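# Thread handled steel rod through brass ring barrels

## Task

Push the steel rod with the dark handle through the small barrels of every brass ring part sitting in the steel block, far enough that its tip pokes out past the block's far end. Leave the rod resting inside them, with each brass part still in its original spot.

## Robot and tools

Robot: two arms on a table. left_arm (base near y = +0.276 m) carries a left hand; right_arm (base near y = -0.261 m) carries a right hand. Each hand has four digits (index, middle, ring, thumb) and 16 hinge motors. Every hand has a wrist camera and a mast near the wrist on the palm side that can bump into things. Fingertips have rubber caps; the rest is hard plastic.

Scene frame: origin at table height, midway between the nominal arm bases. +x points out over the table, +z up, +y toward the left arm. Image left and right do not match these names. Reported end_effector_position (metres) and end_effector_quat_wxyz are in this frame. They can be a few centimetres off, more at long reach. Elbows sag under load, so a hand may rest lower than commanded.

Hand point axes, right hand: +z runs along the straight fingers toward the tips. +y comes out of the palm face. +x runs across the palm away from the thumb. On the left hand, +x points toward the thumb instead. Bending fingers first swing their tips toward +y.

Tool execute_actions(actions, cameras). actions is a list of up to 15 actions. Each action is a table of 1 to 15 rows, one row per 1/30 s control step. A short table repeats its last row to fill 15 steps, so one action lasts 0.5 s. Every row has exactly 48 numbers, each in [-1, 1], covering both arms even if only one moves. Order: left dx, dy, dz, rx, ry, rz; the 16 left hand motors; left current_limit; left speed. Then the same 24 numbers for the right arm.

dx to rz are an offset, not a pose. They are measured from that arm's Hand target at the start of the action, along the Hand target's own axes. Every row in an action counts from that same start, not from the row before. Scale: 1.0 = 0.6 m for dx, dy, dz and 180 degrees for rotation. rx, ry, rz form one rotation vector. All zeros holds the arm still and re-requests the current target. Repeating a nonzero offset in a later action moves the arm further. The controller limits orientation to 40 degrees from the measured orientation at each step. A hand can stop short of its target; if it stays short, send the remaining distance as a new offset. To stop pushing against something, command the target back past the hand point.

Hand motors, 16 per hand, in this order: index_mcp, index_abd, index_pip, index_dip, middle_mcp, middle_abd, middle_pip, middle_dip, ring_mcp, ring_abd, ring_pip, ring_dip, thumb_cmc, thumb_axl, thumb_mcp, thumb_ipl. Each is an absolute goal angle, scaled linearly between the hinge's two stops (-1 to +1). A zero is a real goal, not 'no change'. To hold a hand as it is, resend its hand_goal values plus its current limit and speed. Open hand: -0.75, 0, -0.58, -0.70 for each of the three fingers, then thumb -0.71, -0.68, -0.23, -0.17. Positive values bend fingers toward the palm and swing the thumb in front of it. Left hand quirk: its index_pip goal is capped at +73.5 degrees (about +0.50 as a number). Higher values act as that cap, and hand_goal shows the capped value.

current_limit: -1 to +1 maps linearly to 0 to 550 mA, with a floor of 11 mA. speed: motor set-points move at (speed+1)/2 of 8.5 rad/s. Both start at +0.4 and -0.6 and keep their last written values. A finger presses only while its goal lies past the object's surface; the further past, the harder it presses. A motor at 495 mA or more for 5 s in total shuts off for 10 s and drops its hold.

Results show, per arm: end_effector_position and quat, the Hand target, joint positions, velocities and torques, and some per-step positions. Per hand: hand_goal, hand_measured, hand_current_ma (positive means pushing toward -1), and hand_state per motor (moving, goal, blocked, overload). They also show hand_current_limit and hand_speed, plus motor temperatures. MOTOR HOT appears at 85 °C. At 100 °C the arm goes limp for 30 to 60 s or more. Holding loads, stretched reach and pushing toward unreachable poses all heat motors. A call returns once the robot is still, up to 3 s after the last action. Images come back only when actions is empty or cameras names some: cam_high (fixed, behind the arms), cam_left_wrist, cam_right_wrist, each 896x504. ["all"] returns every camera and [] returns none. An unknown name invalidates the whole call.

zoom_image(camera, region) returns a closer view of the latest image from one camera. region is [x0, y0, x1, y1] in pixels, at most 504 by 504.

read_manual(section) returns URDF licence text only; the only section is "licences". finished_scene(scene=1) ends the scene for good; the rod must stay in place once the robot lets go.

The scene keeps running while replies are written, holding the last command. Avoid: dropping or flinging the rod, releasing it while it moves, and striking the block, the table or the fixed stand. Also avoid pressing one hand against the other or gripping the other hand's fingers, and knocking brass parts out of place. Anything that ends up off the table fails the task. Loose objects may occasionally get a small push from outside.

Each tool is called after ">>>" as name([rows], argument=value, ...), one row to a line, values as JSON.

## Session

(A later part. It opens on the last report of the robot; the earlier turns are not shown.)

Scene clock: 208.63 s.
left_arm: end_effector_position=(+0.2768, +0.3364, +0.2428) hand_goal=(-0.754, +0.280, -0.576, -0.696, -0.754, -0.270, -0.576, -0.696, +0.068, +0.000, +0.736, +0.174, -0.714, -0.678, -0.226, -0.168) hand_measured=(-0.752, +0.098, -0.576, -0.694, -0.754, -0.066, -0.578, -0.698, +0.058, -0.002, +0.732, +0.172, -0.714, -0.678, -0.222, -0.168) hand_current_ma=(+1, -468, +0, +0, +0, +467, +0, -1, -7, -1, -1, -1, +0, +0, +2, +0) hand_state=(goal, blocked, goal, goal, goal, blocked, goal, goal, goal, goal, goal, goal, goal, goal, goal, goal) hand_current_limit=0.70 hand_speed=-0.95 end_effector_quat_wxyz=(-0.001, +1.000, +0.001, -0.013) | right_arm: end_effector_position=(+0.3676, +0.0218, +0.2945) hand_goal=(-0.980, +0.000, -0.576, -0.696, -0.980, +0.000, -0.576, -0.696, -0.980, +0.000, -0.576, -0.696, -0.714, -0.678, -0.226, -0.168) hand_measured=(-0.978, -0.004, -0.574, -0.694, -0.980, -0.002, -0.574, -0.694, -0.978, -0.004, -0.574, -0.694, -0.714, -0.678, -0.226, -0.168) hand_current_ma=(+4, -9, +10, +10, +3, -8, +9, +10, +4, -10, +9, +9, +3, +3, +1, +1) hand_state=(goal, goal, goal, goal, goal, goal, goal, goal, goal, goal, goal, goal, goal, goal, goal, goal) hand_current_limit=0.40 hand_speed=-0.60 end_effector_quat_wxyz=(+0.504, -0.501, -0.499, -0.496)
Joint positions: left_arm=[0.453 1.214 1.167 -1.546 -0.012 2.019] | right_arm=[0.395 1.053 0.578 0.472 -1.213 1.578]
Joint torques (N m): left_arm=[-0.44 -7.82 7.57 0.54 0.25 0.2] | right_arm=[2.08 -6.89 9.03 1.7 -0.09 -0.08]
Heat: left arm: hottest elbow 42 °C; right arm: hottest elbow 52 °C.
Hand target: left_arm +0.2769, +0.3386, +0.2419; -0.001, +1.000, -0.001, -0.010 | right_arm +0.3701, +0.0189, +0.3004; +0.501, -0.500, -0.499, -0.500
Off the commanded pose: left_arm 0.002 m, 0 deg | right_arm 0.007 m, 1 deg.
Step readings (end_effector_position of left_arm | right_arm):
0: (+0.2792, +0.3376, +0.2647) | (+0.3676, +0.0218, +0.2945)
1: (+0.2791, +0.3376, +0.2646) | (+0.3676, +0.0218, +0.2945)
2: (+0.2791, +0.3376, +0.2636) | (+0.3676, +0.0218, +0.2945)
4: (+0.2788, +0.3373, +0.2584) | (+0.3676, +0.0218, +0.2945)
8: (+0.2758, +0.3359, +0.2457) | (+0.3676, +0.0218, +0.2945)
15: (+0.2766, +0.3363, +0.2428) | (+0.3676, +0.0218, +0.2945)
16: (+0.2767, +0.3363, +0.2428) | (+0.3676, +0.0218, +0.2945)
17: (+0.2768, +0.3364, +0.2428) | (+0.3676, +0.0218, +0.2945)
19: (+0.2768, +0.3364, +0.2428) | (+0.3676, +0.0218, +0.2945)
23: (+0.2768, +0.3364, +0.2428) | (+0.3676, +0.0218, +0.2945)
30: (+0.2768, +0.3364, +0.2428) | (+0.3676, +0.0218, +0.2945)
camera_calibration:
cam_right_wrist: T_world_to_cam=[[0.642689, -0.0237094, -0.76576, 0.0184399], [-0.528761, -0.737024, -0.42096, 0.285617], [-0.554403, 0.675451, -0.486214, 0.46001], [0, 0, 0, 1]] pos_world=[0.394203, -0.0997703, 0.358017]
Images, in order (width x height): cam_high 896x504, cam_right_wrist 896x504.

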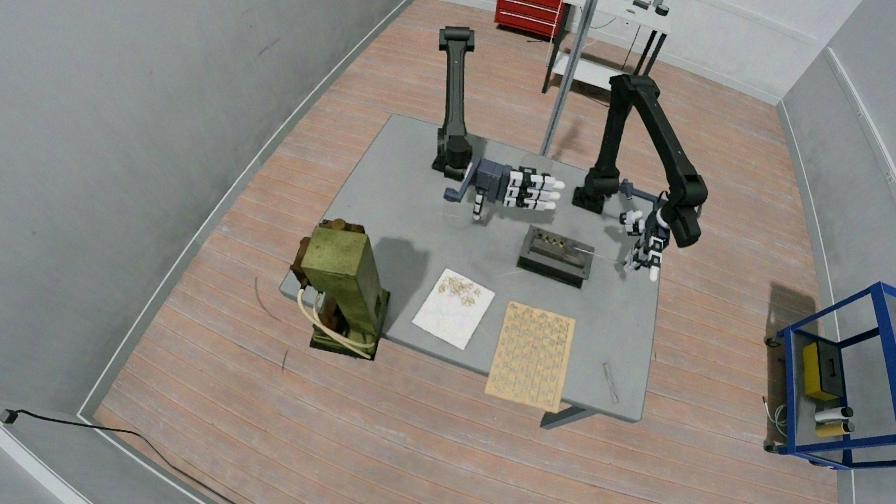

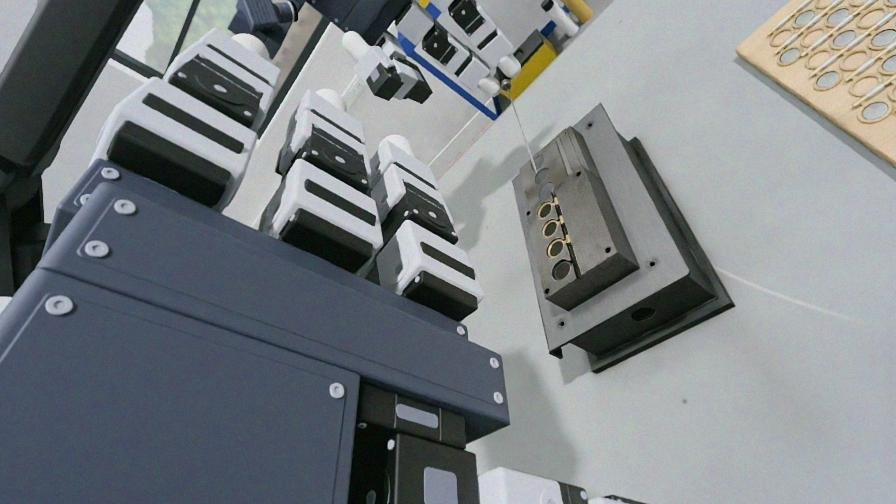

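>>> execute_actions([
  [[0.01,0,0.0133,0,0,0,-0.754,0.28,-0.576,-0.696,-0.754,-0.27,-0.576,-0.696,0.068,0,0.737,0.174,-0.714,-0.678,-0.226,-0.168,0.7,-0.95,0,0,0,0,0,0,-0.98,0,-0.576,-0.696,-0.98,0,-0.576,-0.696,-0.98,0,-0.576,-0.696,-0.714,-0.678,-0.226,-0.168,0.4,-0.6]],
  [[0,0,0,0,0,0,-0.754,0.28,-0.576,-0.696,-0.754,-0.27,-0.576,-0.696,0.068,0,0.737,0.174,-0.714,-0.678,-0.226,-0.168,0.7,-0.95,0,0,0,0,0,0,-0.98,0,-0.576,-0.696,-0.98,0,-0.576,-0.696,-0.98,0,-0.576,-0.696,-0.714,-0.678,-0.226,-0.168,0.4,-0.6]],
], cameras=["cam_right_wrist", "cam_high"])

>>> zoom_image(camera="cam_right_wrist", region=[500, 120, 600, 220])

>>> zoom_image(camera="cam_high", region=[530, 210, 640, 280])

Scene clock: 211.63 s.
left_arm: end_effector_position=(+0.2805, +0.3381, +0.2398) hand_goal=(-0.754, +0.280, -0.576, -0.696, -0.754, -0.270, -0.576, -0.696, +0.068, +0.000, +0.736, +0.174, -0.714, -0.678, -0.226, -0.168) hand_measured=(-0.752, +0.098, -0.576, -0.694, -0.754, -0.066, -0.578, -0.698, +0.058, -0.002, +0.732, +0.172, -0.714, -0.678, -0.222, -0.168) hand_current_ma=(+1, -468, +0, +0, +0, +467, +0, -1, -7, -1, -1, -1, +0, +0, +2, +0) hand_state=(goal, blocked, goal, goal, goal, blocked, goal, goal, goal, goal, goal, goal, goal, goal, goal, goal) hand_current_limit=0.70 hand_speed=-0.95 end_effector_quat_wxyz=(-0.004, +1.000, +0.001, -0.006) | right_arm: end_effector_position=(+0.3676, +0.0218, +0.2945) hand_goal=(-0.980, +0.000, -0.576, -0.696, -0.980, +0.000, -0.576, -0.696, -0.980, +0.000, -0.576, -0.696, -0.714, -0.678, -0.226, -0.168) hand_measured=(-0.978, -0.004, -0.574, -0.694, -0.980, -0.002, -0.574, -0.694, -0.978, -0.004, -0.574, -0.694, -0.714, -0.678, -0.226, -0.168) hand_current_ma=(+4, -9, +10, +10, +3, -8, +9, +10, +4, -10, +9, +9, +3, +3, +1, +1) hand_state=(goal, goal, goal, goal, goal, goal, goal, goal, goal, goal, goal, goal, goal, goal, goal, goal) hand_current_limit=0.40 hand_speed=-0.60 end_effector_quat_wxyz=(+0.504, -0.501, -0.499, -0.496)
Joint positions: left_arm=[0.453 1.215 1.16 -1.523 -0.012 2.019] | right_arm=[0.395 1.053 0.578 0.472 -1.213 1.578]
Joint torques (N m): left_arm=[-0.91 -6.89 7.32 0.61 0.2 0.1] | right_arm=[0.85 -6.3 8.96 1.84 -0.11 -0.11]
Heat: left arm: hottest elbow 42 °C; right arm: hottest elbow 51 °C.
Hand target: left_arm +0.2827, +0.3386, +0.2337; -0.001, +1.000, -0.001, -0.010 | right_arm +0.3701, +0.0189, +0.3004; +0.501, -0.500, -0.499, -0.500
Off the commanded pose: left_arm 0.006 m, 1 deg | right_arm 0.007 m, 1 deg.
Step readings (end_effector_position of left_arm | right_arm):
0: (+0.2768, +0.3364, +0.2428) | (+0.3676, +0.0218, +0.2945)
1: (+0.2769, +0.3364, +0.2428) | (+0.3676, +0.0218, +0.2945)
2: (+0.2774, +0.3366, +0.2428) | (+0.3676, +0.0218, +0.2945)
4: (+0.2788, +0.3373, +0.2421) | (+0.3676, +0.0218, +0.2945)
8: (+0.2799, +0.3378, +0.2404) | (+0.3676, +0.0218, +0.2945)
15: (+0.2805, +0.3381, +0.2398) | (+0.3676, +0.0218, +0.2945)
16: (+0.2805, +0.3381, +0.2398) | (+0.3676, +0.0218, +0.2945)
17: (+0.2805, +0.3381, +0.2398) | (+0.3676, +0.0218, +0.2945)
19: (+0.2805, +0.3381, +0.2398) | (+0.3676, +0.0218, +0.2945)
23: (+0.2805, +0.3381, +0.2398) | (+0.3676, +0.0218, +0.2945)
30: (+0.2805, +0.3381, +0.2398) | (+0.3676, +0.0218, +0.2945)
camera_calibration:
cam_right_wrist: T_world_to_cam=[[0.642689, -0.0237094, -0.76576, 0.0184399], [-0.528761, -0.737024, -0.42096, 0.285617], [-0.554403, 0.675451, -0.486214, 0.46001], [0, 0, 0, 1]] pos_world=[0.394203, -0.0997703, 0.358017]
Images, in order (width x height): cam_high 896x504, cam_right_wrist 896x504.

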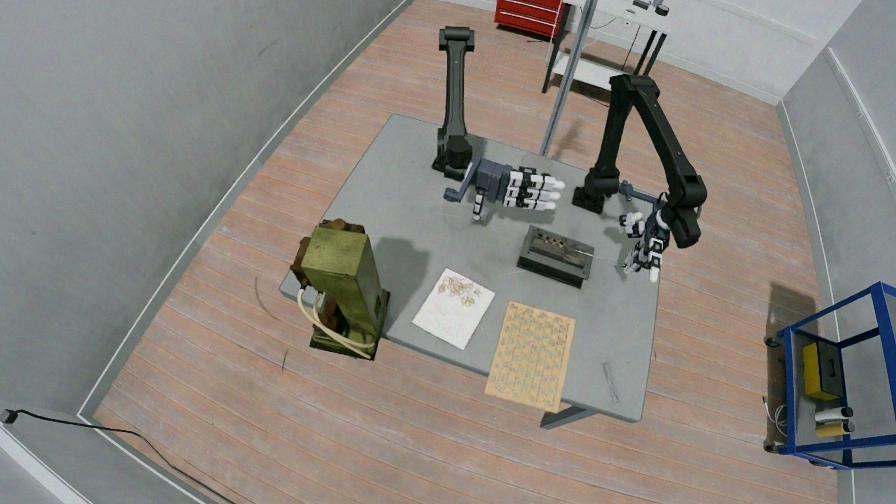

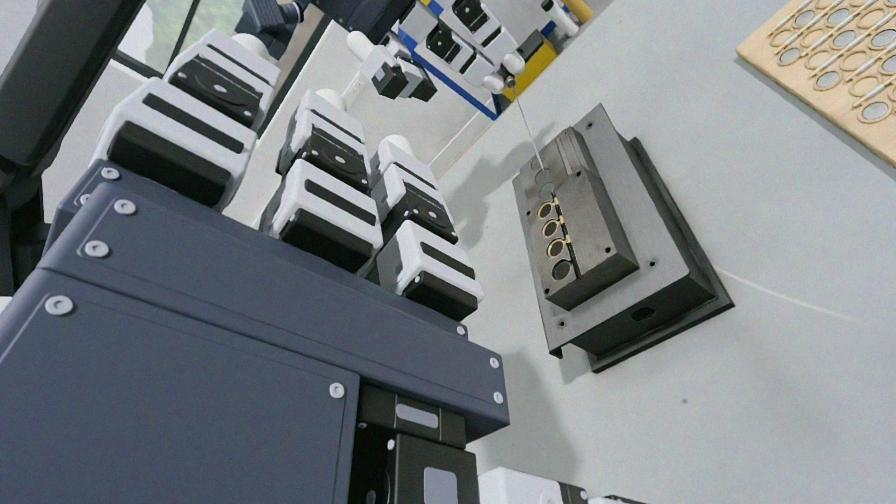

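Scaled by 5.040 from the camera's 896x504 image, which has a finer 1280x720 frame.

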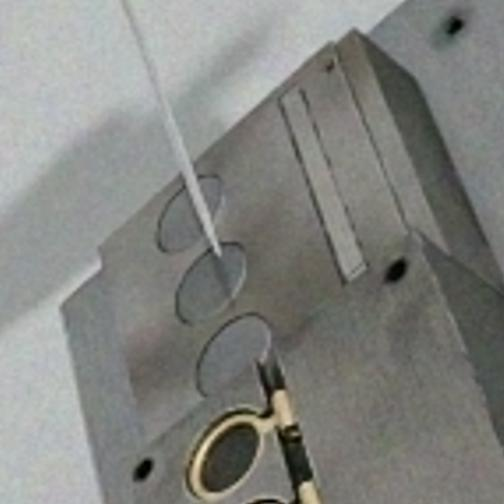

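Scaled by 4.582 from the camera's 896x504 image, which has a finer 1280x720 frame.

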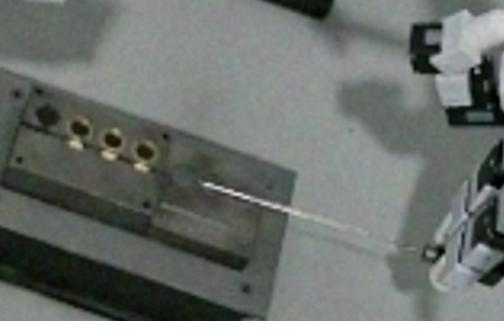

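>>> execute_actions([
  [[0.0033,0.0417,0,0,0,0,-0.754,0.28,-0.576,-0.696,-0.754,-0.27,-0.576,-0.696,0.068,0,0.737,0.174,-0.714,-0.678,-0.226,-0.168,0.7,-0.95,0,0,0,0,0,0,-0.98,0,-0.576,-0.696,-0.98,0,-0.576,-0.696,-0.98,0,-0.576,-0.696,-0.714,-0.678,-0.226,-0.168,0.4,-0.6]],
  [[0,0,0,0,0,0,-0.754,0.28,-0.576,-0.696,-0.754,-0.27,-0.576,-0.696,0.068,0,0.737,0.174,-0.714,-0.678,-0.226,-0.168,0.7,-0.95,0,0,0,0,0,0,-0.98,0,-0.576,-0.696,-0.98,0,-0.576,-0.696,-0.98,0,-0.576,-0.696,-0.714,-0.678,-0.226,-0.168,0.4,-0.6]],
], cameras=["cam_right_wrist", "cam_high"])

>>> zoom_image(camera="cam_right_wrist", region=[510, 150, 590, 230])

>>> zoom_image(camera="cam_high", region=[530, 210, 640, 280])

Scene clock: 215.80 s.
left_arm: end_effector_position=(+0.2840, +0.3152, +0.2329) hand_goal=(-0.754, +0.280, -0.576, -0.696, -0.754, -0.270, -0.576, -0.696, +0.068, +0.000, +0.736, +0.174, -0.714, -0.678, -0.226, -0.168) hand_measured=(-0.752, +0.098, -0.576, -0.694, -0.754, -0.066, -0.578, -0.698, +0.058, -0.002, +0.732, +0.172, -0.714, -0.678, -0.222, -0.168) hand_current_ma=(+1, -468, +0, +0, +0, +467, +0, -1, -7, -1, -1, -1, +0, +0, +2, +0) hand_state=(goal, blocked, goal, goal, goal, blocked, goal, goal, goal, goal, goal, goal, goal, goal, goal, goal) hand_current_limit=0.70 hand_speed=-0.95 end_effector_quat_wxyz=(+0.001, +1.000, -0.004, -0.014) | right_arm: end_effector_position=(+0.3676, +0.0218, +0.2945) hand_goal=(-0.980, +0.000, -0.576, -0.696, -0.980, +0.000, -0.576, -0.696, -0.980, +0.000, -0.576, -0.696, -0.714, -0.678, -0.226, -0.168) hand_measured=(-0.978, -0.004, -0.574, -0.694, -0.980, -0.002, -0.574, -0.694, -0.978, -0.004, -0.574, -0.694, -0.714, -0.678, -0.226, -0.168) hand_current_ma=(+4, -9, +10, +10, +3, -8, +9, +10, +4, -10, +9, +9, +3, +3, +1, +1) hand_state=(goal, goal, goal, goal, goal, goal, goal, goal, goal, goal, goal, goal, goal, goal, goal, goal) hand_current_limit=0.40 hand_speed=-0.60 end_effector_quat_wxyz=(+0.504, -0.501, -0.499, -0.496)
Joint positions: left_arm=[0.387 1.215 1.14 -1.523 -0.008 1.964] | right_arm=[0.395 1.053 0.578 0.472 -1.213 1.578]
Joint torques (N m): left_arm=[-1.61 -8.7 7.49 0.38 0.15 0] | right_arm=[2.61 -6.48 9.05 1.78 -0.07 -0.09]
Heat: left arm: hottest elbow 42 °C; right arm: hottest elbow 51 °C.
Hand target: left_arm +0.2847, +0.3136, +0.2337; +0.000, +1.000, -0.001, -0.010 | right_arm +0.3701, +0.0189, +0.3004; +0.501, -0.500, -0.499, -0.500
Off the commanded pose: left_arm 0.002 m, 1 deg | right_arm 0.007 m, 1 deg.
Step readings (end_effector_position of left_arm | right_arm):
0: (+0.2805, +0.3381, +0.2398) | (+0.3676, +0.0218, +0.2945)
1: (+0.2805, +0.3381, +0.2398) | (+0.3676, +0.0218, +0.2945)
2: (+0.2806, +0.3370, +0.2394) | (+0.3676, +0.0218, +0.2945)
4: (+0.2810, +0.3329, +0.2377) | (+0.3676, +0.0218, +0.2945)
8: (+0.2817, +0.3188, +0.2335) | (+0.3676, +0.0218, +0.2945)
15: (+0.2834, +0.3151, +0.2330) | (+0.3676, +0.0218, +0.2945)
16: (+0.2835, +0.3151, +0.2329) | (+0.3676, +0.0218, +0.2945)
17: (+0.2836, +0.3151, +0.2329) | (+0.3676, +0.0218, +0.2945)
19: (+0.2837, +0.3152, +0.2329) | (+0.3676, +0.0218, +0.2945)
23: (+0.2839, +0.3152, +0.2329) | (+0.3676, +0.0218, +0.2945)
30: (+0.2840, +0.3152, +0.2329) | (+0.3676, +0.0218, +0.2945)
camera_calibration:
cam_right_wrist: T_world_to_cam=[[0.642689, -0.0237094, -0.76576, 0.0184399], [-0.528761, -0.737024, -0.42096, 0.285617], [-0.554403, 0.675451, -0.486214, 0.46001], [0, 0, 0, 1]] pos_world=[0.394203, -0.0997703, 0.358017]
Images, in order (width x height): cam_high 896x504, cam_right_wrist 896x504.

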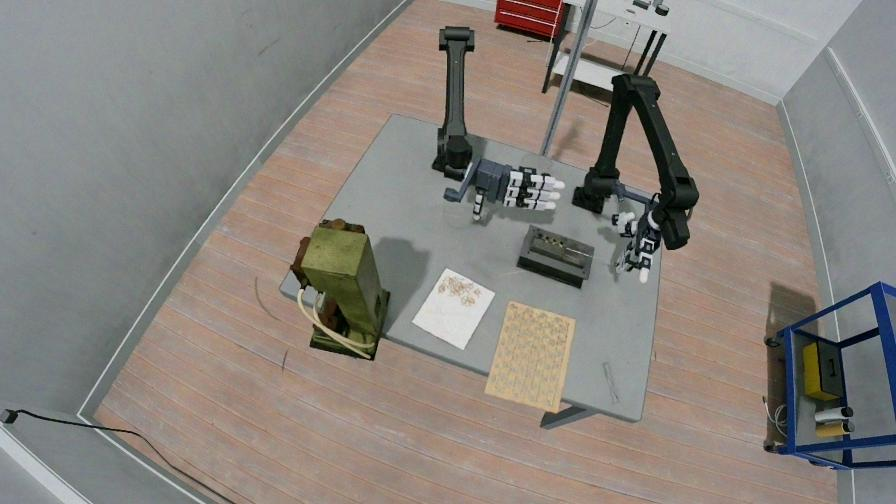

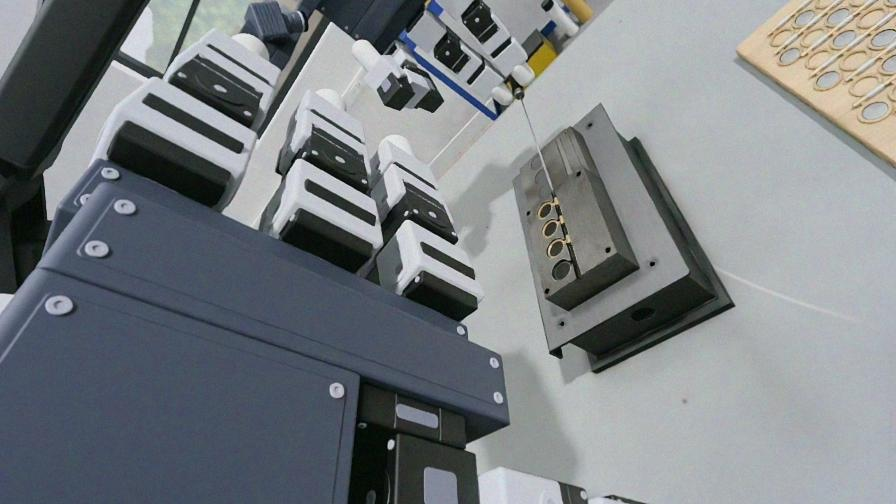

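Scaled by 6.300 from the camera's 896x504 image, which has a finer 1280x720 frame.

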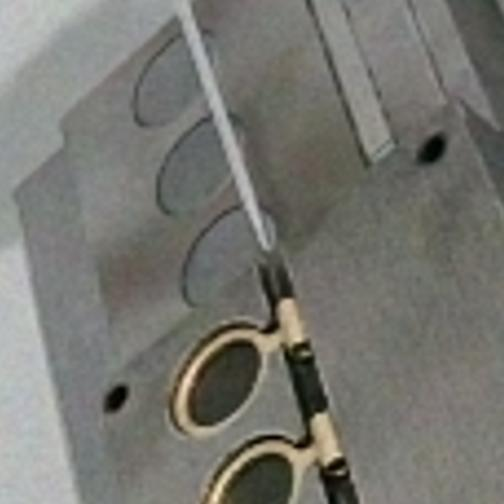

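Scaled by 4.582 from the camera's 896x504 image, which has a finer 1280x720 frame.

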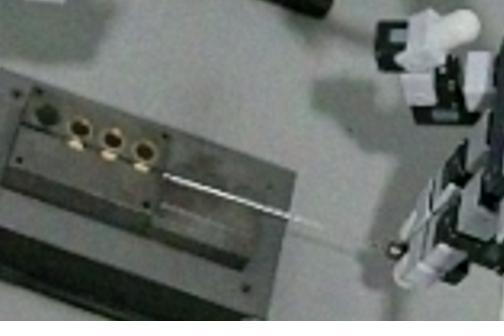

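>>> zoom_image(camera="cam_right_wrist", region=[490, 60, 590, 160])

>>> zoom_image(camera="cam_high", region=[530, 225, 640, 275])

Scaled by 5.040 from the camera's 896x504 image, which has a finer 1280x720 frame.

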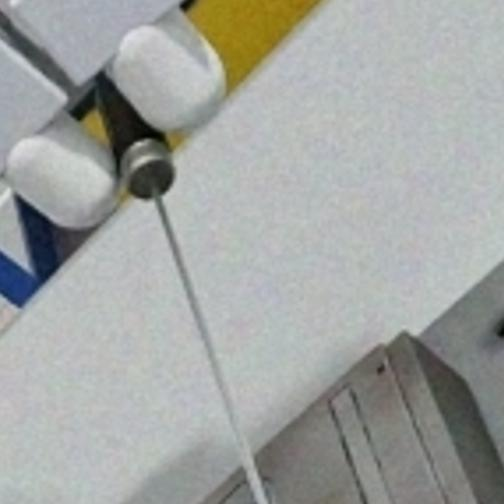

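Scaled by 4.582 from the camera's 896x504 image, which has a finer 1280x720 frame.

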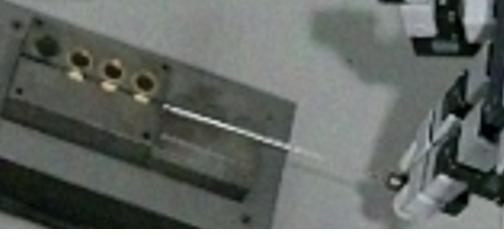

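>>> execute_actions([
  [[0,-0.0243,0.009,-0.025,0,0,-0.754,0.28,-0.576,-0.696,-0.754,-0.27,-0.576,-0.696,0.068,0,0.737,0.174,-0.714,-0.678,-0.226,-0.168,0.7,-0.95,0.0833,0.1083,0.0958,0.0963,-0.017,0.0538,-0.98,0,-0.576,-0.696,-0.98,0,-0.576,-0.696,-0.98,0,-0.576,-0.696,-0.714,-0.678,-0.226,-0.168,0.4,-0.6]],
  [[0,0,0,0,0,0,-0.754,0.28,-0.576,-0.696,-0.754,-0.27,-0.576,-0.696,0.068,0,0.737,0.174,-0.714,-0.678,-0.226,-0.168,0.7,-0.95,0.1063,0.1138,0.057,0.0963,-0.017,0.0538,-0.98,0,-0.576,-0.696,-0.98,0,-0.576,-0.696,-0.98,0,-0.576,-0.696,-0.714,-0.678,-0.226,-0.168,0.4,-0.6]],
], cameras=["cam_right_wrist", "cam_high"])

Scene clock: 226.53 s.
left_arm: end_effector_position=(+0.2837, +0.3264, +0.2334) hand_goal=(-0.754, +0.280, -0.576, -0.696, -0.754, -0.270, -0.576, -0.696, +0.068, +0.000, +0.736, +0.174, -0.714, -0.678, -0.226, -0.168) hand_measured=(-0.752, +0.098, -0.576, -0.694, -0.754, -0.066, -0.578, -0.698, +0.058, -0.002, +0.732, +0.172, -0.714, -0.678, -0.222, -0.168) hand_current_ma=(+1, -467, +0, +0, +0, +467, +0, -1, -7, -1, -1, -1, +0, +0, +2, +0) hand_state=(goal, blocked, goal, goal, goal, blocked, goal, goal, goal, goal, goal, goal, goal, goal, goal, goal) hand_current_limit=0.70 hand_speed=-0.95 end_effector_quat_wxyz=(+0.036, +0.999, +0.003, -0.007) | right_arm: end_effector_position=(+0.4910, +0.1251, +0.3821) hand_goal=(-0.980, +0.000, -0.576, -0.696, -0.980, +0.000, -0.576, -0.696, -0.980, +0.000, -0.576, -0.696, -0.714, -0.678, -0.226, -0.168) hand_measured=(-0.978, -0.004, -0.574, -0.694, -0.978, -0.004, -0.574, -0.694, -0.978, -0.004, -0.574, -0.694, -0.712, -0.678, -0.226, -0.168) hand_current_ma=(+6, -10, +6, +9, +5, -9, +6, +10, +4, -11, +6, +9, +6, +3, +1, +1) hand_state=(goal, goal, goal, goal, goal, goal, goal, goal, goal, goal, goal, goal, goal, goal, goal, goal) hand_current_limit=0.40 hand_speed=-0.60 end_effector_quat_wxyz=(+0.650, -0.491, -0.508, -0.279)
Joint positions: left_arm=[0.454 1.234 1.14 -1.52 0.059 2.017] | right_arm=[0.413 1.559 1.36 0.183 -1.585 1.917]
Joint torques (N m): left_arm=[-0.67 -6.95 7.3 0.34 0.31 0.21] | right_arm=[3.25 -12.34 13.33 1.43 -0.09 0.1]
Heat: left arm: hottest elbow 40 °C; right arm: hottest elbow 50 °C.
Hand target: left_arm +0.2846, +0.3281, +0.2284; +0.039, +0.999, +0.000, -0.010 | right_arm +0.4992, +0.1339, +0.4006; +0.675, -0.430, -0.561, -0.213
Off the commanded pose: left_arm 0.005 m, 1 deg | right_arm 0.022 m, 12 deg.
joint sent to its limit (right arm) — joint 5 (wrist yaw), lower limit. The joint targets are off in orientation, not in position.
Step readings (end_effector_position of left_arm | right_arm):
0: (+0.2840, +0.3152, +0.2329) | (+0.3676, +0.0218, +0.2945)
1: (+0.2841, +0.3151, +0.2330) | (+0.3666, +0.0223, +0.2944)
2: (+0.2847, +0.3138, +0.2341) | (+0.3630, +0.0255, +0.2946)
4: (+0.2854, +0.3135, +0.2365) | (+0.3618, +0.0354, +0.2972)
8: (+0.2845, +0.3234, +0.2362) | (+0.3959, +0.0565, +0.3207)
15: (+0.2842, +0.3267, +0.2333) | (+0.4214, +0.0699, +0.3361)
16: (+0.2841, +0.3266, +0.2333) | (+0.4220, +0.0705, +0.3360)
17: (+0.2840, +0.3266, +0.2334) | (+0.4228, +0.0723, +0.3362)
19: (+0.2839, +0.3265, +0.2334) | (+0.4342, +0.0818, +0.3446)
23: (+0.2838, +0.3264, +0.2334) | (+0.4747, +0.1060, +0.3759)
30: (+0.2837, +0.3264, +0.2334) | (+0.4900, +0.1224, +0.3893)
camera_calibration:
cam_right_wrist: T_world_to_cam=[[0.323254, 0.106208, -0.940333, 0.215983], [-0.313016, -0.925747, -0.212165, 0.301772], [-0.893044, 0.362922, -0.266007, 0.622436], [0, 0, 0, 1]] pos_world=[0.580505, 0.0305294, 0.432694]
Images, in order (width x height): cam_high 896x504, cam_right_wrist 896x504.

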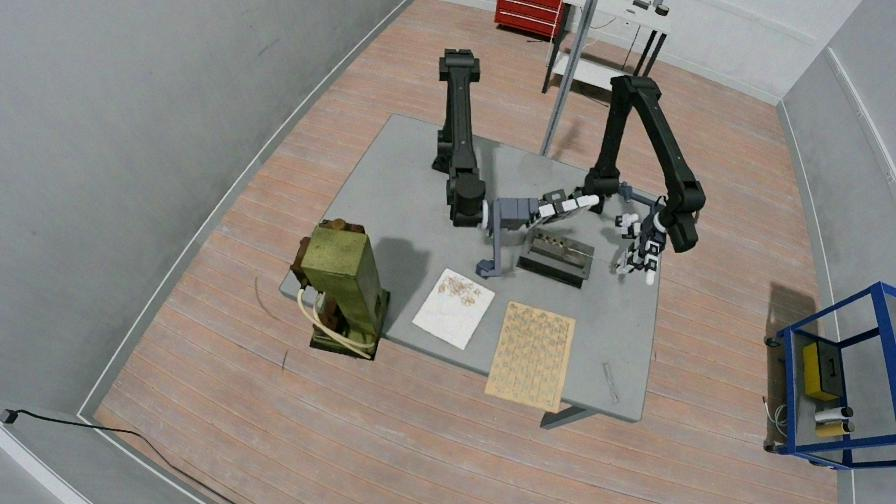

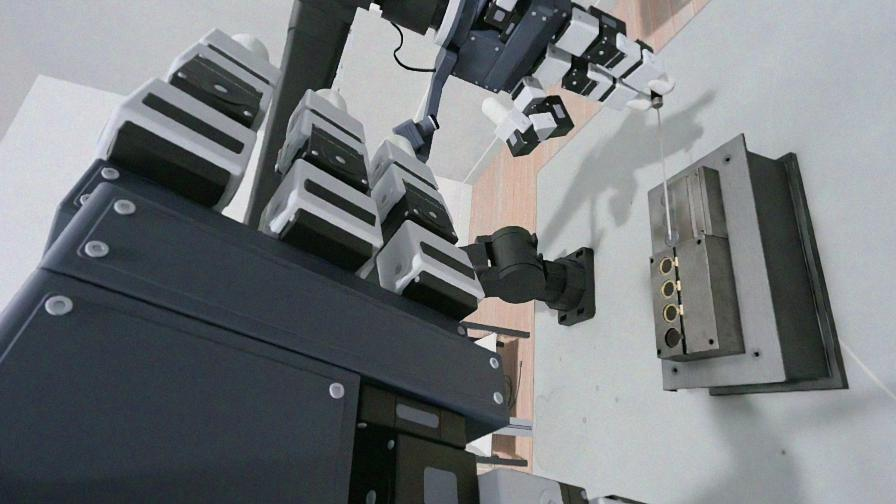

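>>> zoom_image(camera="cam_right_wrist", region=[620, 80, 740, 260])

>>> zoom_image(camera="cam_right_wrist", region=[640, 200, 720, 280])

>>> zoom_image(camera="cam_high", region=[530, 225, 640, 275])

Scaled by 2.800 from the camera's 896x504 image, which has a finer 1280x720 frame.

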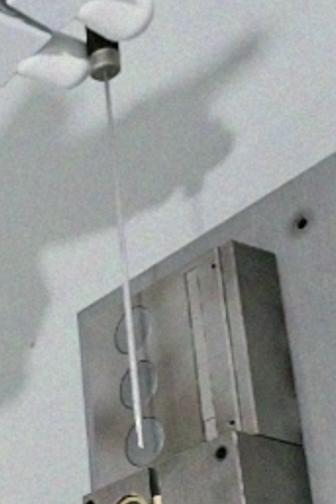

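Scaled by 6.300 from the camera's 896x504 image, which has a finer 1280x720 frame.

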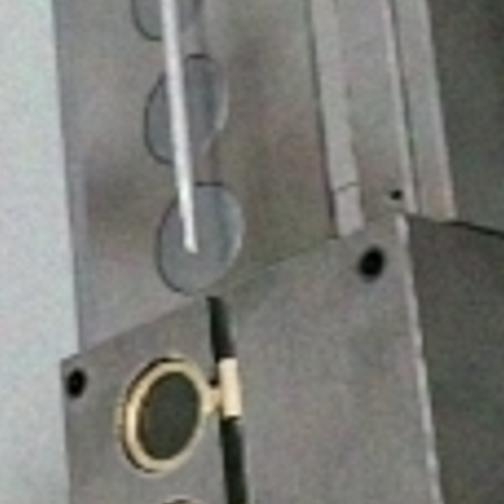

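Scaled by 4.582 from the camera's 896x504 image, which has a finer 1280x720 frame.

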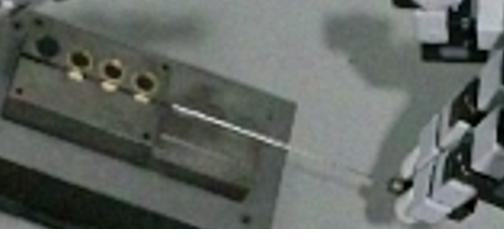

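>>> execute_actions([
  [[0,0,0,0,0,0,-0.754,0.28,-0.576,-0.696,-0.754,-0.27,-0.576,-0.696,0.068,0,0.737,0.174,-0.714,-0.678,-0.226,-0.168,0.7,-0.95,-0.1019,0.037,0,0,0,0,-0.98,0,-0.576,-0.696,-0.98,0,-0.576,-0.696,-0.98,0,-0.576,-0.696,-0.714,-0.678,-0.226,-0.168,0.4,-0.6]],
  [[0,0,0,0,0,0,-0.754,0.28,-0.576,-0.696,-0.754,-0.27,-0.576,-0.696,0.068,0,0.737,0.174,-0.714,-0.678,-0.226,-0.168,0.7,-0.95,-0.1019,0.037,0,0,0,0,-0.98,0,-0.576,-0.696,-0.98,0,-0.576,-0.696,-0.98,0,-0.576,-0.696,-0.714,-0.678,-0.226,-0.168,0.4,-0.6]],
], cameras=["cam_right_wrist", "cam_high"])

Scene clock: 231.73 s.
left_arm: end_effector_position=(+0.2837, +0.3264, +0.2334) hand_goal=(-0.754, +0.280, -0.576, -0.696, -0.754, -0.270, -0.576, -0.696, +0.068, +0.000, +0.736, +0.174, -0.714, -0.678, -0.226, -0.168) hand_measured=(-0.752, +0.098, -0.576, -0.694, -0.754, -0.066, -0.578, -0.698, +0.058, -0.002, +0.732, +0.172, -0.714, -0.678, -0.222, -0.168) hand_current_ma=(+1, -468, +0, +0, +0, +467, +0, -1, -7, -1, -1, -1, +0, +0, +2, +0) hand_state=(goal, blocked, goal, goal, goal, blocked, goal, goal, goal, goal, goal, goal, goal, goal, goal, goal) hand_current_limit=0.70 hand_speed=-0.95 end_effector_quat_wxyz=(+0.036, +0.999, +0.003, -0.007) | right_arm: end_effector_position=(+0.4991, +0.1286, +0.2705) hand_goal=(-0.980, +0.000, -0.576, -0.696, -0.980, +0.000, -0.576, -0.696, -0.980, +0.000, -0.576, -0.696, -0.714, -0.678, -0.226, -0.168) hand_measured=(-0.978, -0.004, -0.574, -0.694, -0.978, -0.004, -0.574, -0.694, -0.978, -0.004, -0.574, -0.694, -0.712, -0.678, -0.226, -0.168) hand_current_ma=(+7, -10, +6, +9, +5, -9, +6, +10, +6, -11, +6, +9, +7, +3, +1, +1) hand_state=(goal, goal, goal, goal, goal, goal, goal, goal, goal, goal, goal, goal, goal, goal, goal, goal) hand_current_limit=0.40 hand_speed=-0.60 end_effector_quat_wxyz=(+0.652, -0.493, -0.506, -0.275)
Joint positions: left_arm=[0.454 1.234 1.14 -1.52 0.059 2.017] | right_arm=[0.413 1.669 1.217 0.297 -1.587 1.789]
Joint torques (N m): left_arm=[-0.79 -6.83 7.35 0.47 0.32 0.23] | right_arm=[2.61 -15.62 8.32 2.22 -0.2 -0.15]
Heat: left arm: hottest elbow 40 °C; right arm: hottest elbow 51 °C.
Hand target: left_arm +0.2846, +0.3281, +0.2284; +0.039, +0.999, +0.000, -0.010 | right_arm +0.4990, +0.1341, +0.2705; +0.675, -0.430, -0.561, -0.213
Off the commanded pose: left_arm 0.005 m, 1 deg | right_arm 0.005 m, 12 deg.
joint sent to its limit (right arm) — joint 5 (wrist yaw), lower limit. The joint targets are off in orientation, not in position.
Step readings (end_effector_position of left_arm | right_arm):
0: (+0.2837, +0.3264, +0.2334) | (+0.4910, +0.1251, +0.3821)
1: (+0.2837, +0.3264, +0.2334) | (+0.4910, +0.1251, +0.3821)
2: (+0.2837, +0.3264, +0.2334) | (+0.4912, +0.1252, +0.3815)
4: (+0.2837, +0.3264, +0.2334) | (+0.4928, +0.1259, +0.3801)
8: (+0.2837, +0.3264, +0.2334) | (+0.4940, +0.1264, +0.3652)
15: (+0.2837, +0.3264, +0.2334) | (+0.4982, +0.1281, +0.3394)
16: (+0.2837, +0.3264, +0.2334) | (+0.4984, +0.1282, +0.3385)
17: (+0.2837, +0.3264, +0.2334) | (+0.4985, +0.1282, +0.3367)
19: (+0.2837, +0.3264, +0.2334) | (+0.4970, +0.1276, +0.3300)
23: (+0.2837, +0.3264, +0.2334) | (+0.4940, +0.1265, +0.3001)
30: (+0.2837, +0.3264, +0.2334) | (+0.4984, +0.1283, +0.2691)
camera_calibration:
cam_right_wrist: T_world_to_cam=[[0.312287, 0.104515, -0.944221, 0.114793], [-0.313808, -0.926787, -0.206372, 0.282849], [-0.896661, 0.360752, -0.256626, 0.598223], [0, 0, 0, 1]] pos_world=[0.589315, 0.0343333, 0.320282]
Images, in order (width x height): cam_high 896x504, cam_right_wrist 896x504.

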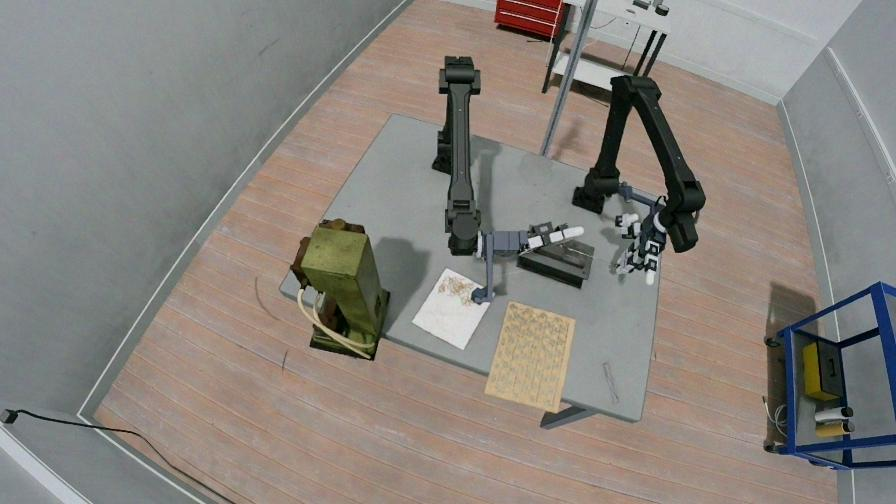

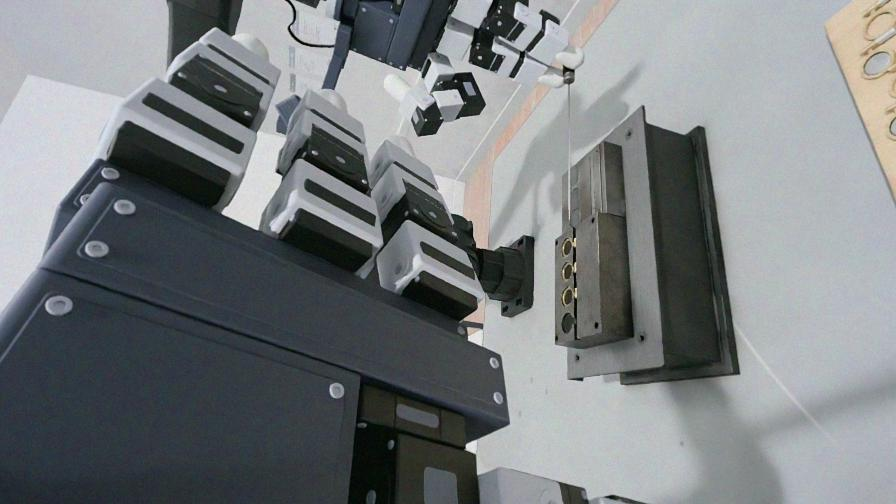

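>>> zoom_image(camera="cam_right_wrist", region=[540, 190, 610, 280])

>>> zoom_image(camera="cam_right_wrist", region=[530, 40, 640, 250])

>>> zoom_image(camera="cam_right_wrist", region=[535, 200, 635, 360])

Scaled by 5.600 from the camera's 896x504 image, which has a finer 1280x720 frame.

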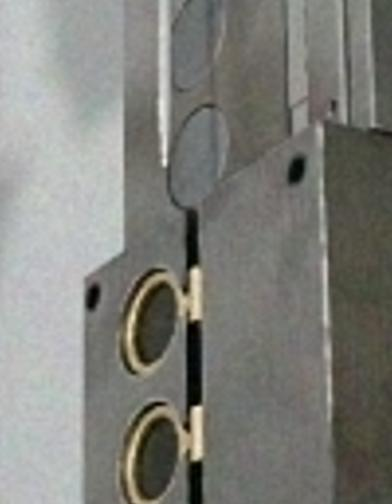

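Scaled by 2.400 from the camera's 896x504 image, which has a finer 1280x720 frame.

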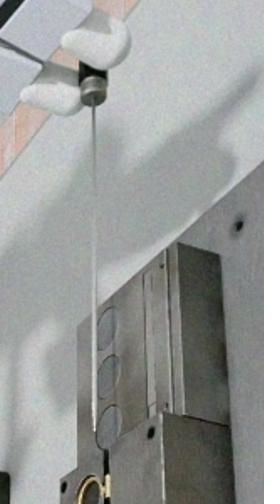

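Scaled by 3.150 from the camera's 896x504 image, which has a finer 1280x720 frame.

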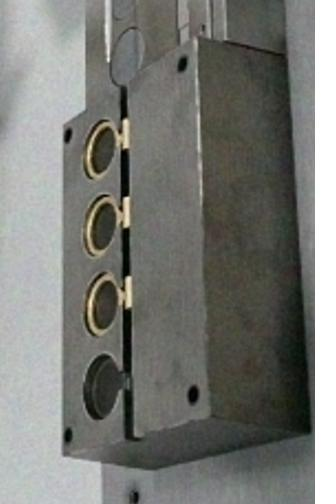

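>>> execute_actions([
  [[-0.0123,0,0.0142,0,0,0,-0.754,0.28,-0.576,-0.696,-0.754,-0.27,-0.576,-0.696,0.068,0,0.737,0.174,-0.714,-0.678,-0.226,-0.168,0.7,-0.95,0,0,0,0,0,0,-0.98,0,-0.576,-0.696,-0.98,0,-0.576,-0.696,-0.98,0,-0.576,-0.696,-0.714,-0.678,-0.226,-0.168,0.4,-0.6]],
], cameras=["cam_right_wrist", "cam_high"])

>>> zoom_image(camera="cam_right_wrist", region=[540, 190, 610, 280])

>>> zoom_image(camera="cam_high", region=[530, 225, 640, 275])

Scene clock: 235.80 s.
left_arm: end_effector_position=(+0.2776, +0.3249, +0.2202) hand_goal=(-0.754, +0.280, -0.576, -0.696, -0.754, -0.270, -0.576, -0.696, +0.068, +0.000, +0.736, +0.174, -0.714, -0.678, -0.226, -0.168) hand_measured=(-0.752, +0.098, -0.576, -0.694, -0.754, -0.066, -0.578, -0.698, +0.058, -0.002, +0.732, +0.172, -0.714, -0.678, -0.222, -0.168) hand_current_ma=(+1, -467, +0, +0, +0, +467, +0, -1, -7, -1, -1, -1, +0, +0, +2, +0) hand_state=(goal, blocked, goal, goal, goal, blocked, goal, goal, goal, goal, goal, goal, goal, goal, goal, goal) hand_current_limit=0.70 hand_speed=-0.95 end_effector_quat_wxyz=(+0.040, +0.999, +0.002, -0.014) | right_arm: end_effector_position=(+0.4993, +0.1287, +0.2709) hand_goal=(-0.980, +0.000, -0.576, -0.696, -0.980, +0.000, -0.576, -0.696, -0.980, +0.000, -0.576, -0.696, -0.714, -0.678, -0.226, -0.168) hand_measured=(-0.978, -0.004, -0.574, -0.694, -0.978, -0.004, -0.574, -0.694, -0.978, -0.004, -0.574, -0.694, -0.712, -0.678, -0.226, -0.168) hand_current_ma=(+7, -10, +6, +9, +5, -9, +6, +10, +6, -11, +6, +9, +7, +3, +1, +1) hand_state=(goal, goal, goal, goal, goal, goal, goal, goal, goal, goal, goal, goal, goal, goal, goal, goal) hand_current_limit=0.40 hand_speed=-0.60 end_effector_quat_wxyz=(+0.652, -0.492, -0.506, -0.277)
Joint positions: left_arm=[0.457 1.234 1.104 -1.502 0.059 2.025] | right_arm=[0.413 1.669 1.217 0.3 -1.587 1.788]
Joint torques (N m): left_arm=[-0.44 -8.7 7.28 0.35 0.27 0.18] | right_arm=[2.9 -15.56 8.44 2.43 -0.25 -0.14]
Heat: left arm: hottest elbow 39 °C; right arm: hottest elbow 50 °C.
Hand target: left_arm +0.2769, +0.3275, +0.2200; +0.039, +0.999, +0.000, -0.010 | right_arm +0.4990, +0.1341, +0.2705; +0.675, -0.430, -0.561, -0.213
Off the commanded pose: left_arm 0.003 m, 1 deg | right_arm 0.005 m, 12 deg.
joint sent to its limit (right arm) — joint 5 (wrist yaw), lower limit. The joint targets are off in orientation, not in position.
Step readings (end_effector_position of left_arm | right_arm):
0: (+0.2837, +0.3264, +0.2334) | (+0.4992, +0.1286, +0.2705)
1: (+0.2836, +0.3264, +0.2333) | (+0.4992, +0.1286, +0.2705)
2: (+0.2836, +0.3264, +0.2325) | (+0.4992, +0.1286, +0.2705)
4: (+0.2826, +0.3263, +0.2291) | (+0.4992, +0.1286, +0.2705)
8: (+0.2781, +0.3247, +0.2218) | (+0.4992, +0.1286, +0.2706)
15: (+0.2776, +0.3249, +0.2202) | (+0.4993, +0.1287, +0.2708)
camera_calibration:
cam_right_wrist: T_world_to_cam=[[0.315295, 0.105727, -0.943086, 0.113154], [-0.31319, -0.926503, -0.208575, 0.283335], [-0.895824, 0.361128, -0.25901, 0.598723], [0, 0, 0, 1]] pos_world=[0.589412, 0.034332, 0.320886]
Images, in order (width x height): cam_high 896x504, cam_right_wrist 896x504.

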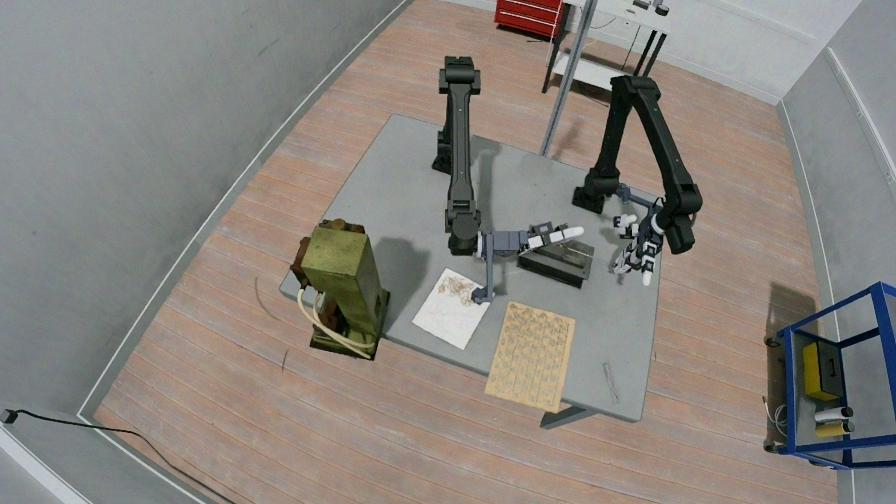

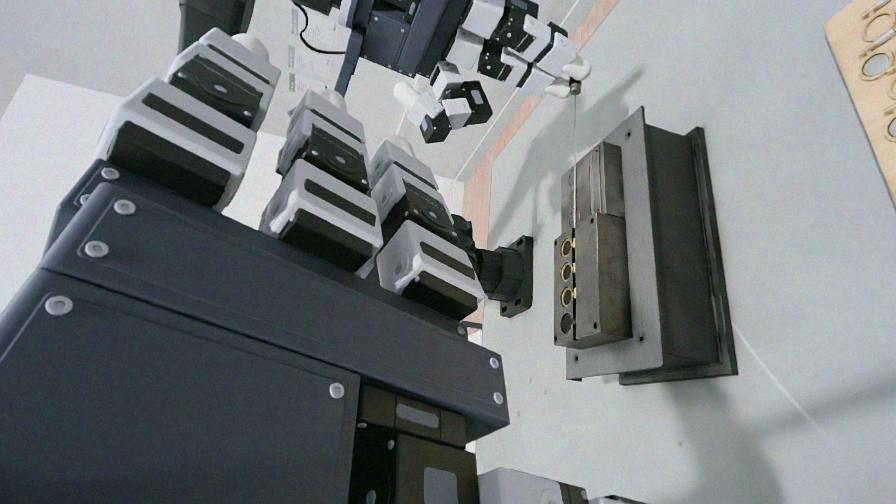

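Scaled by 5.600 from the camera's 896x504 image, which has a finer 1280x720 frame.

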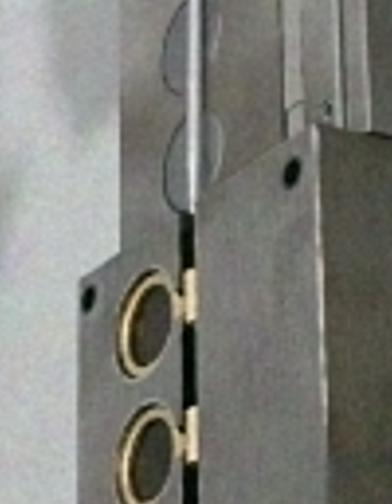

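Scaled by 4.582 from the camera's 896x504 image, which has a finer 1280x720 frame.

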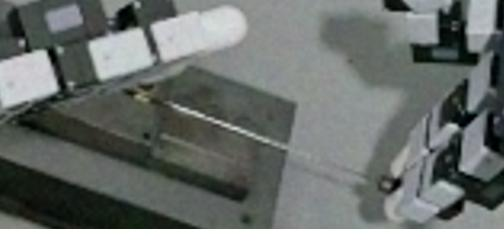

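>>> zoom_image(camera="cam_high", region=[545, 230, 605, 264])

>>> zoom_image(camera="cam_right_wrist", region=[555, 205, 595, 255])

>>> zoom_image(camera="cam_right_wrist", region=[530, 60, 640, 260])

Scaled by 8.400 from the camera's 896x504 image, which has a finer 1280x720 frame.

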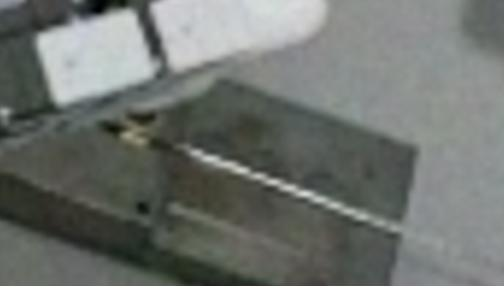

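Scaled by 10.080 from the camera's 896x504 image, which has a finer 1280x720 frame.

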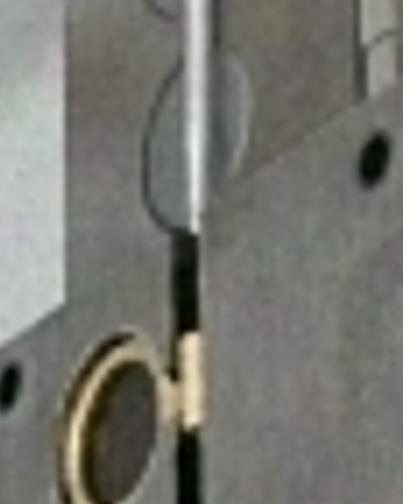

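Scaled by 2.520 from the camera's 896x504 image, which has a finer 1280x720 frame.

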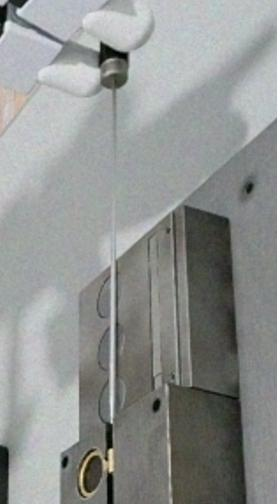

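>>> execute_actions([
  [[0,0,-0.06,0.011,0,0,-0.754,0.28,-0.576,-0.696,-0.754,-0.27,-0.576,-0.696,0.068,0,0.737,0.174,-0.714,-0.678,-0.226,-0.168,0.7,-0.95,0,0,0,0,0,0,-0.98,0,-0.576,-0.696,-0.98,0,-0.576,-0.696,-0.98,0,-0.576,-0.696,-0.714,-0.678,-0.226,-0.168,0.4,-0.6]],
], cameras=["cam_right_wrist", "cam_high"])

>>> zoom_image(camera="cam_right_wrist", region=[530, 60, 640, 260])

>>> zoom_image(camera="cam_high", region=[540, 225, 640, 280])

Scene clock: 248.93 s.
left_arm: end_effector_position=(+0.2696, +0.3260, +0.2398) hand_goal=(-0.754, +0.280, -0.576, -0.696, -0.754, -0.270, -0.576, -0.696, +0.068, +0.000, +0.736, +0.174, -0.714, -0.678, -0.226, -0.168) hand_measured=(-0.752, +0.100, -0.576, -0.694, -0.754, -0.066, -0.578, -0.698, +0.058, -0.002, +0.732, +0.172, -0.714, -0.678, -0.222, -0.168) hand_current_ma=(+1, -467, +0, +0, +0, +467, +0, -1, -7, -1, -1, -1, +0, +0, +2, +0) hand_state=(goal, blocked, goal, goal, goal, blocked, goal, goal, goal, goal, goal, goal, goal, goal, goal, goal) hand_current_limit=0.70 hand_speed=-0.95 end_effector_quat_wxyz=(+0.031, +0.999, +0.001, -0.027) | right_arm: end_effector_position=(+0.4993, +0.1287, +0.2709) hand_goal=(-0.980, +0.000, -0.576, -0.696, -0.980, +0.000, -0.576, -0.696, -0.980, +0.000, -0.576, -0.696, -0.714, -0.678, -0.226, -0.168) hand_measured=(-0.978, -0.004, -0.574, -0.694, -0.978, -0.004, -0.574, -0.694, -0.978, -0.004, -0.574, -0.694, -0.712, -0.678, -0.226, -0.168) hand_current_ma=(+7, -10, +6, +9, +5, -9, +6, +10, +6, -11, +6, +9, +7, +3, +1, +1) hand_state=(goal, goal, goal, goal, goal, goal, goal, goal, goal, goal, goal, goal, goal, goal, goal, goal) hand_current_limit=0.40 hand_speed=-0.60 end_effector_quat_wxyz=(+0.652, -0.492, -0.506, -0.277)
Joint positions: left_arm=[0.457 1.219 1.149 -1.575 0.032 2.025] | right_arm=[0.413 1.669 1.217 0.3 -1.587 1.788]
Joint torques (N m): left_arm=[-0.85 -8.23 10.67 -0.16 0.11 0.1] | right_arm=[3.02 -15.33 8.25 2.4 -0.27 -0.09]
Heat: left arm: hottest elbow 40 °C; right arm: hottest elbow 48 °C.
Hand target: left_arm +0.2777, +0.3303, +0.2559; +0.021, +1.000, +0.000, -0.010 | right_arm +0.4990, +0.1341, +0.2705; +0.675, -0.430, -0.561, -0.213
Off the commanded pose: left_arm 0.018 m, 2 deg | right_arm 0.005 m, 12 deg.
joint sent to its limit (right arm) — joint 5 (wrist yaw), lower limit. The joint targets are off in orientation, not in position.
Step readings (end_effector_position of left_arm | right_arm):
0: (+0.2776, +0.3249, +0.2202) | (+0.4993, +0.1287, +0.2709)
1: (+0.2776, +0.3250, +0.2202) | (+0.4993, +0.1287, +0.2709)
2: (+0.2765, +0.3250, +0.2200) | (+0.4993, +0.1287, +0.2709)
4: (+0.2722, +0.3250, +0.2208) | (+0.4993, +0.1287, +0.2709)
8: (+0.2681, +0.3247, +0.2290) | (+0.4993, +0.1287, +0.2709)
15: (+0.2701, +0.3262, +0.2398) | (+0.4993, +0.1287, +0.2709)
camera_calibration:
cam_right_wrist: T_world_to_cam=[[0.315295, 0.105727, -0.943086, 0.113154], [-0.31319, -0.926503, -0.208575, 0.283335], [-0.895824, 0.361128, -0.25901, 0.598723], [0, 0, 0, 1]] pos_world=[0.589412, 0.034332, 0.320886]
Images, in order (width x height): cam_high 896x504, cam_right_wrist 896x504.

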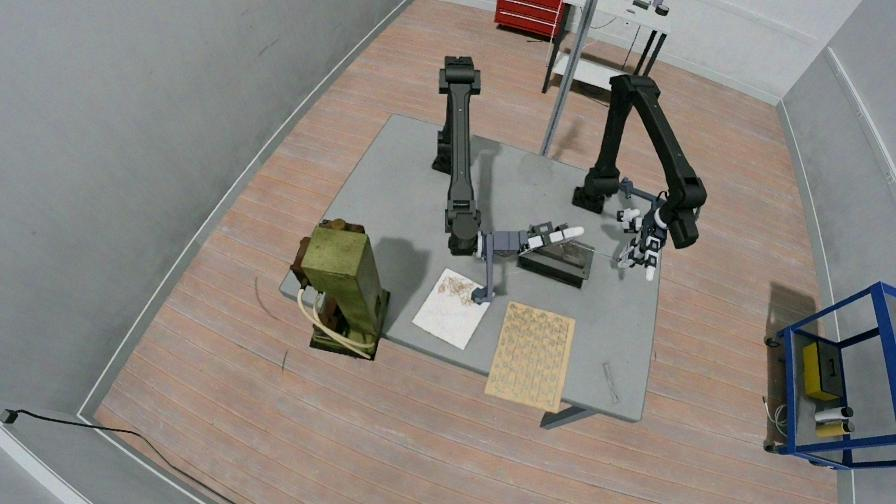

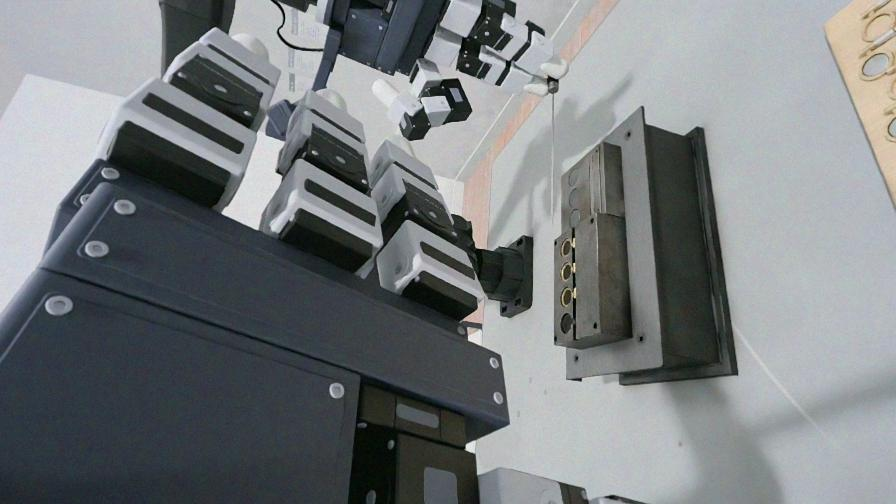

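Scaled by 2.520 from the camera's 896x504 image, which has a finer 1280x720 frame.

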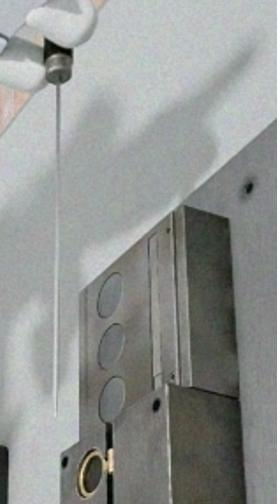

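Scaled by 5.040 from the camera's 896x504 image, which has a finer 1280x720 frame.

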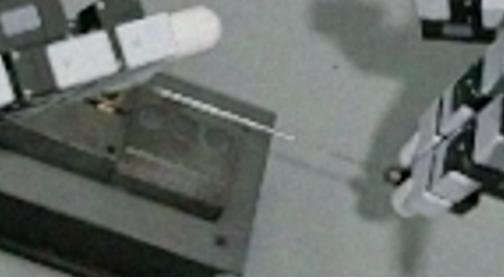

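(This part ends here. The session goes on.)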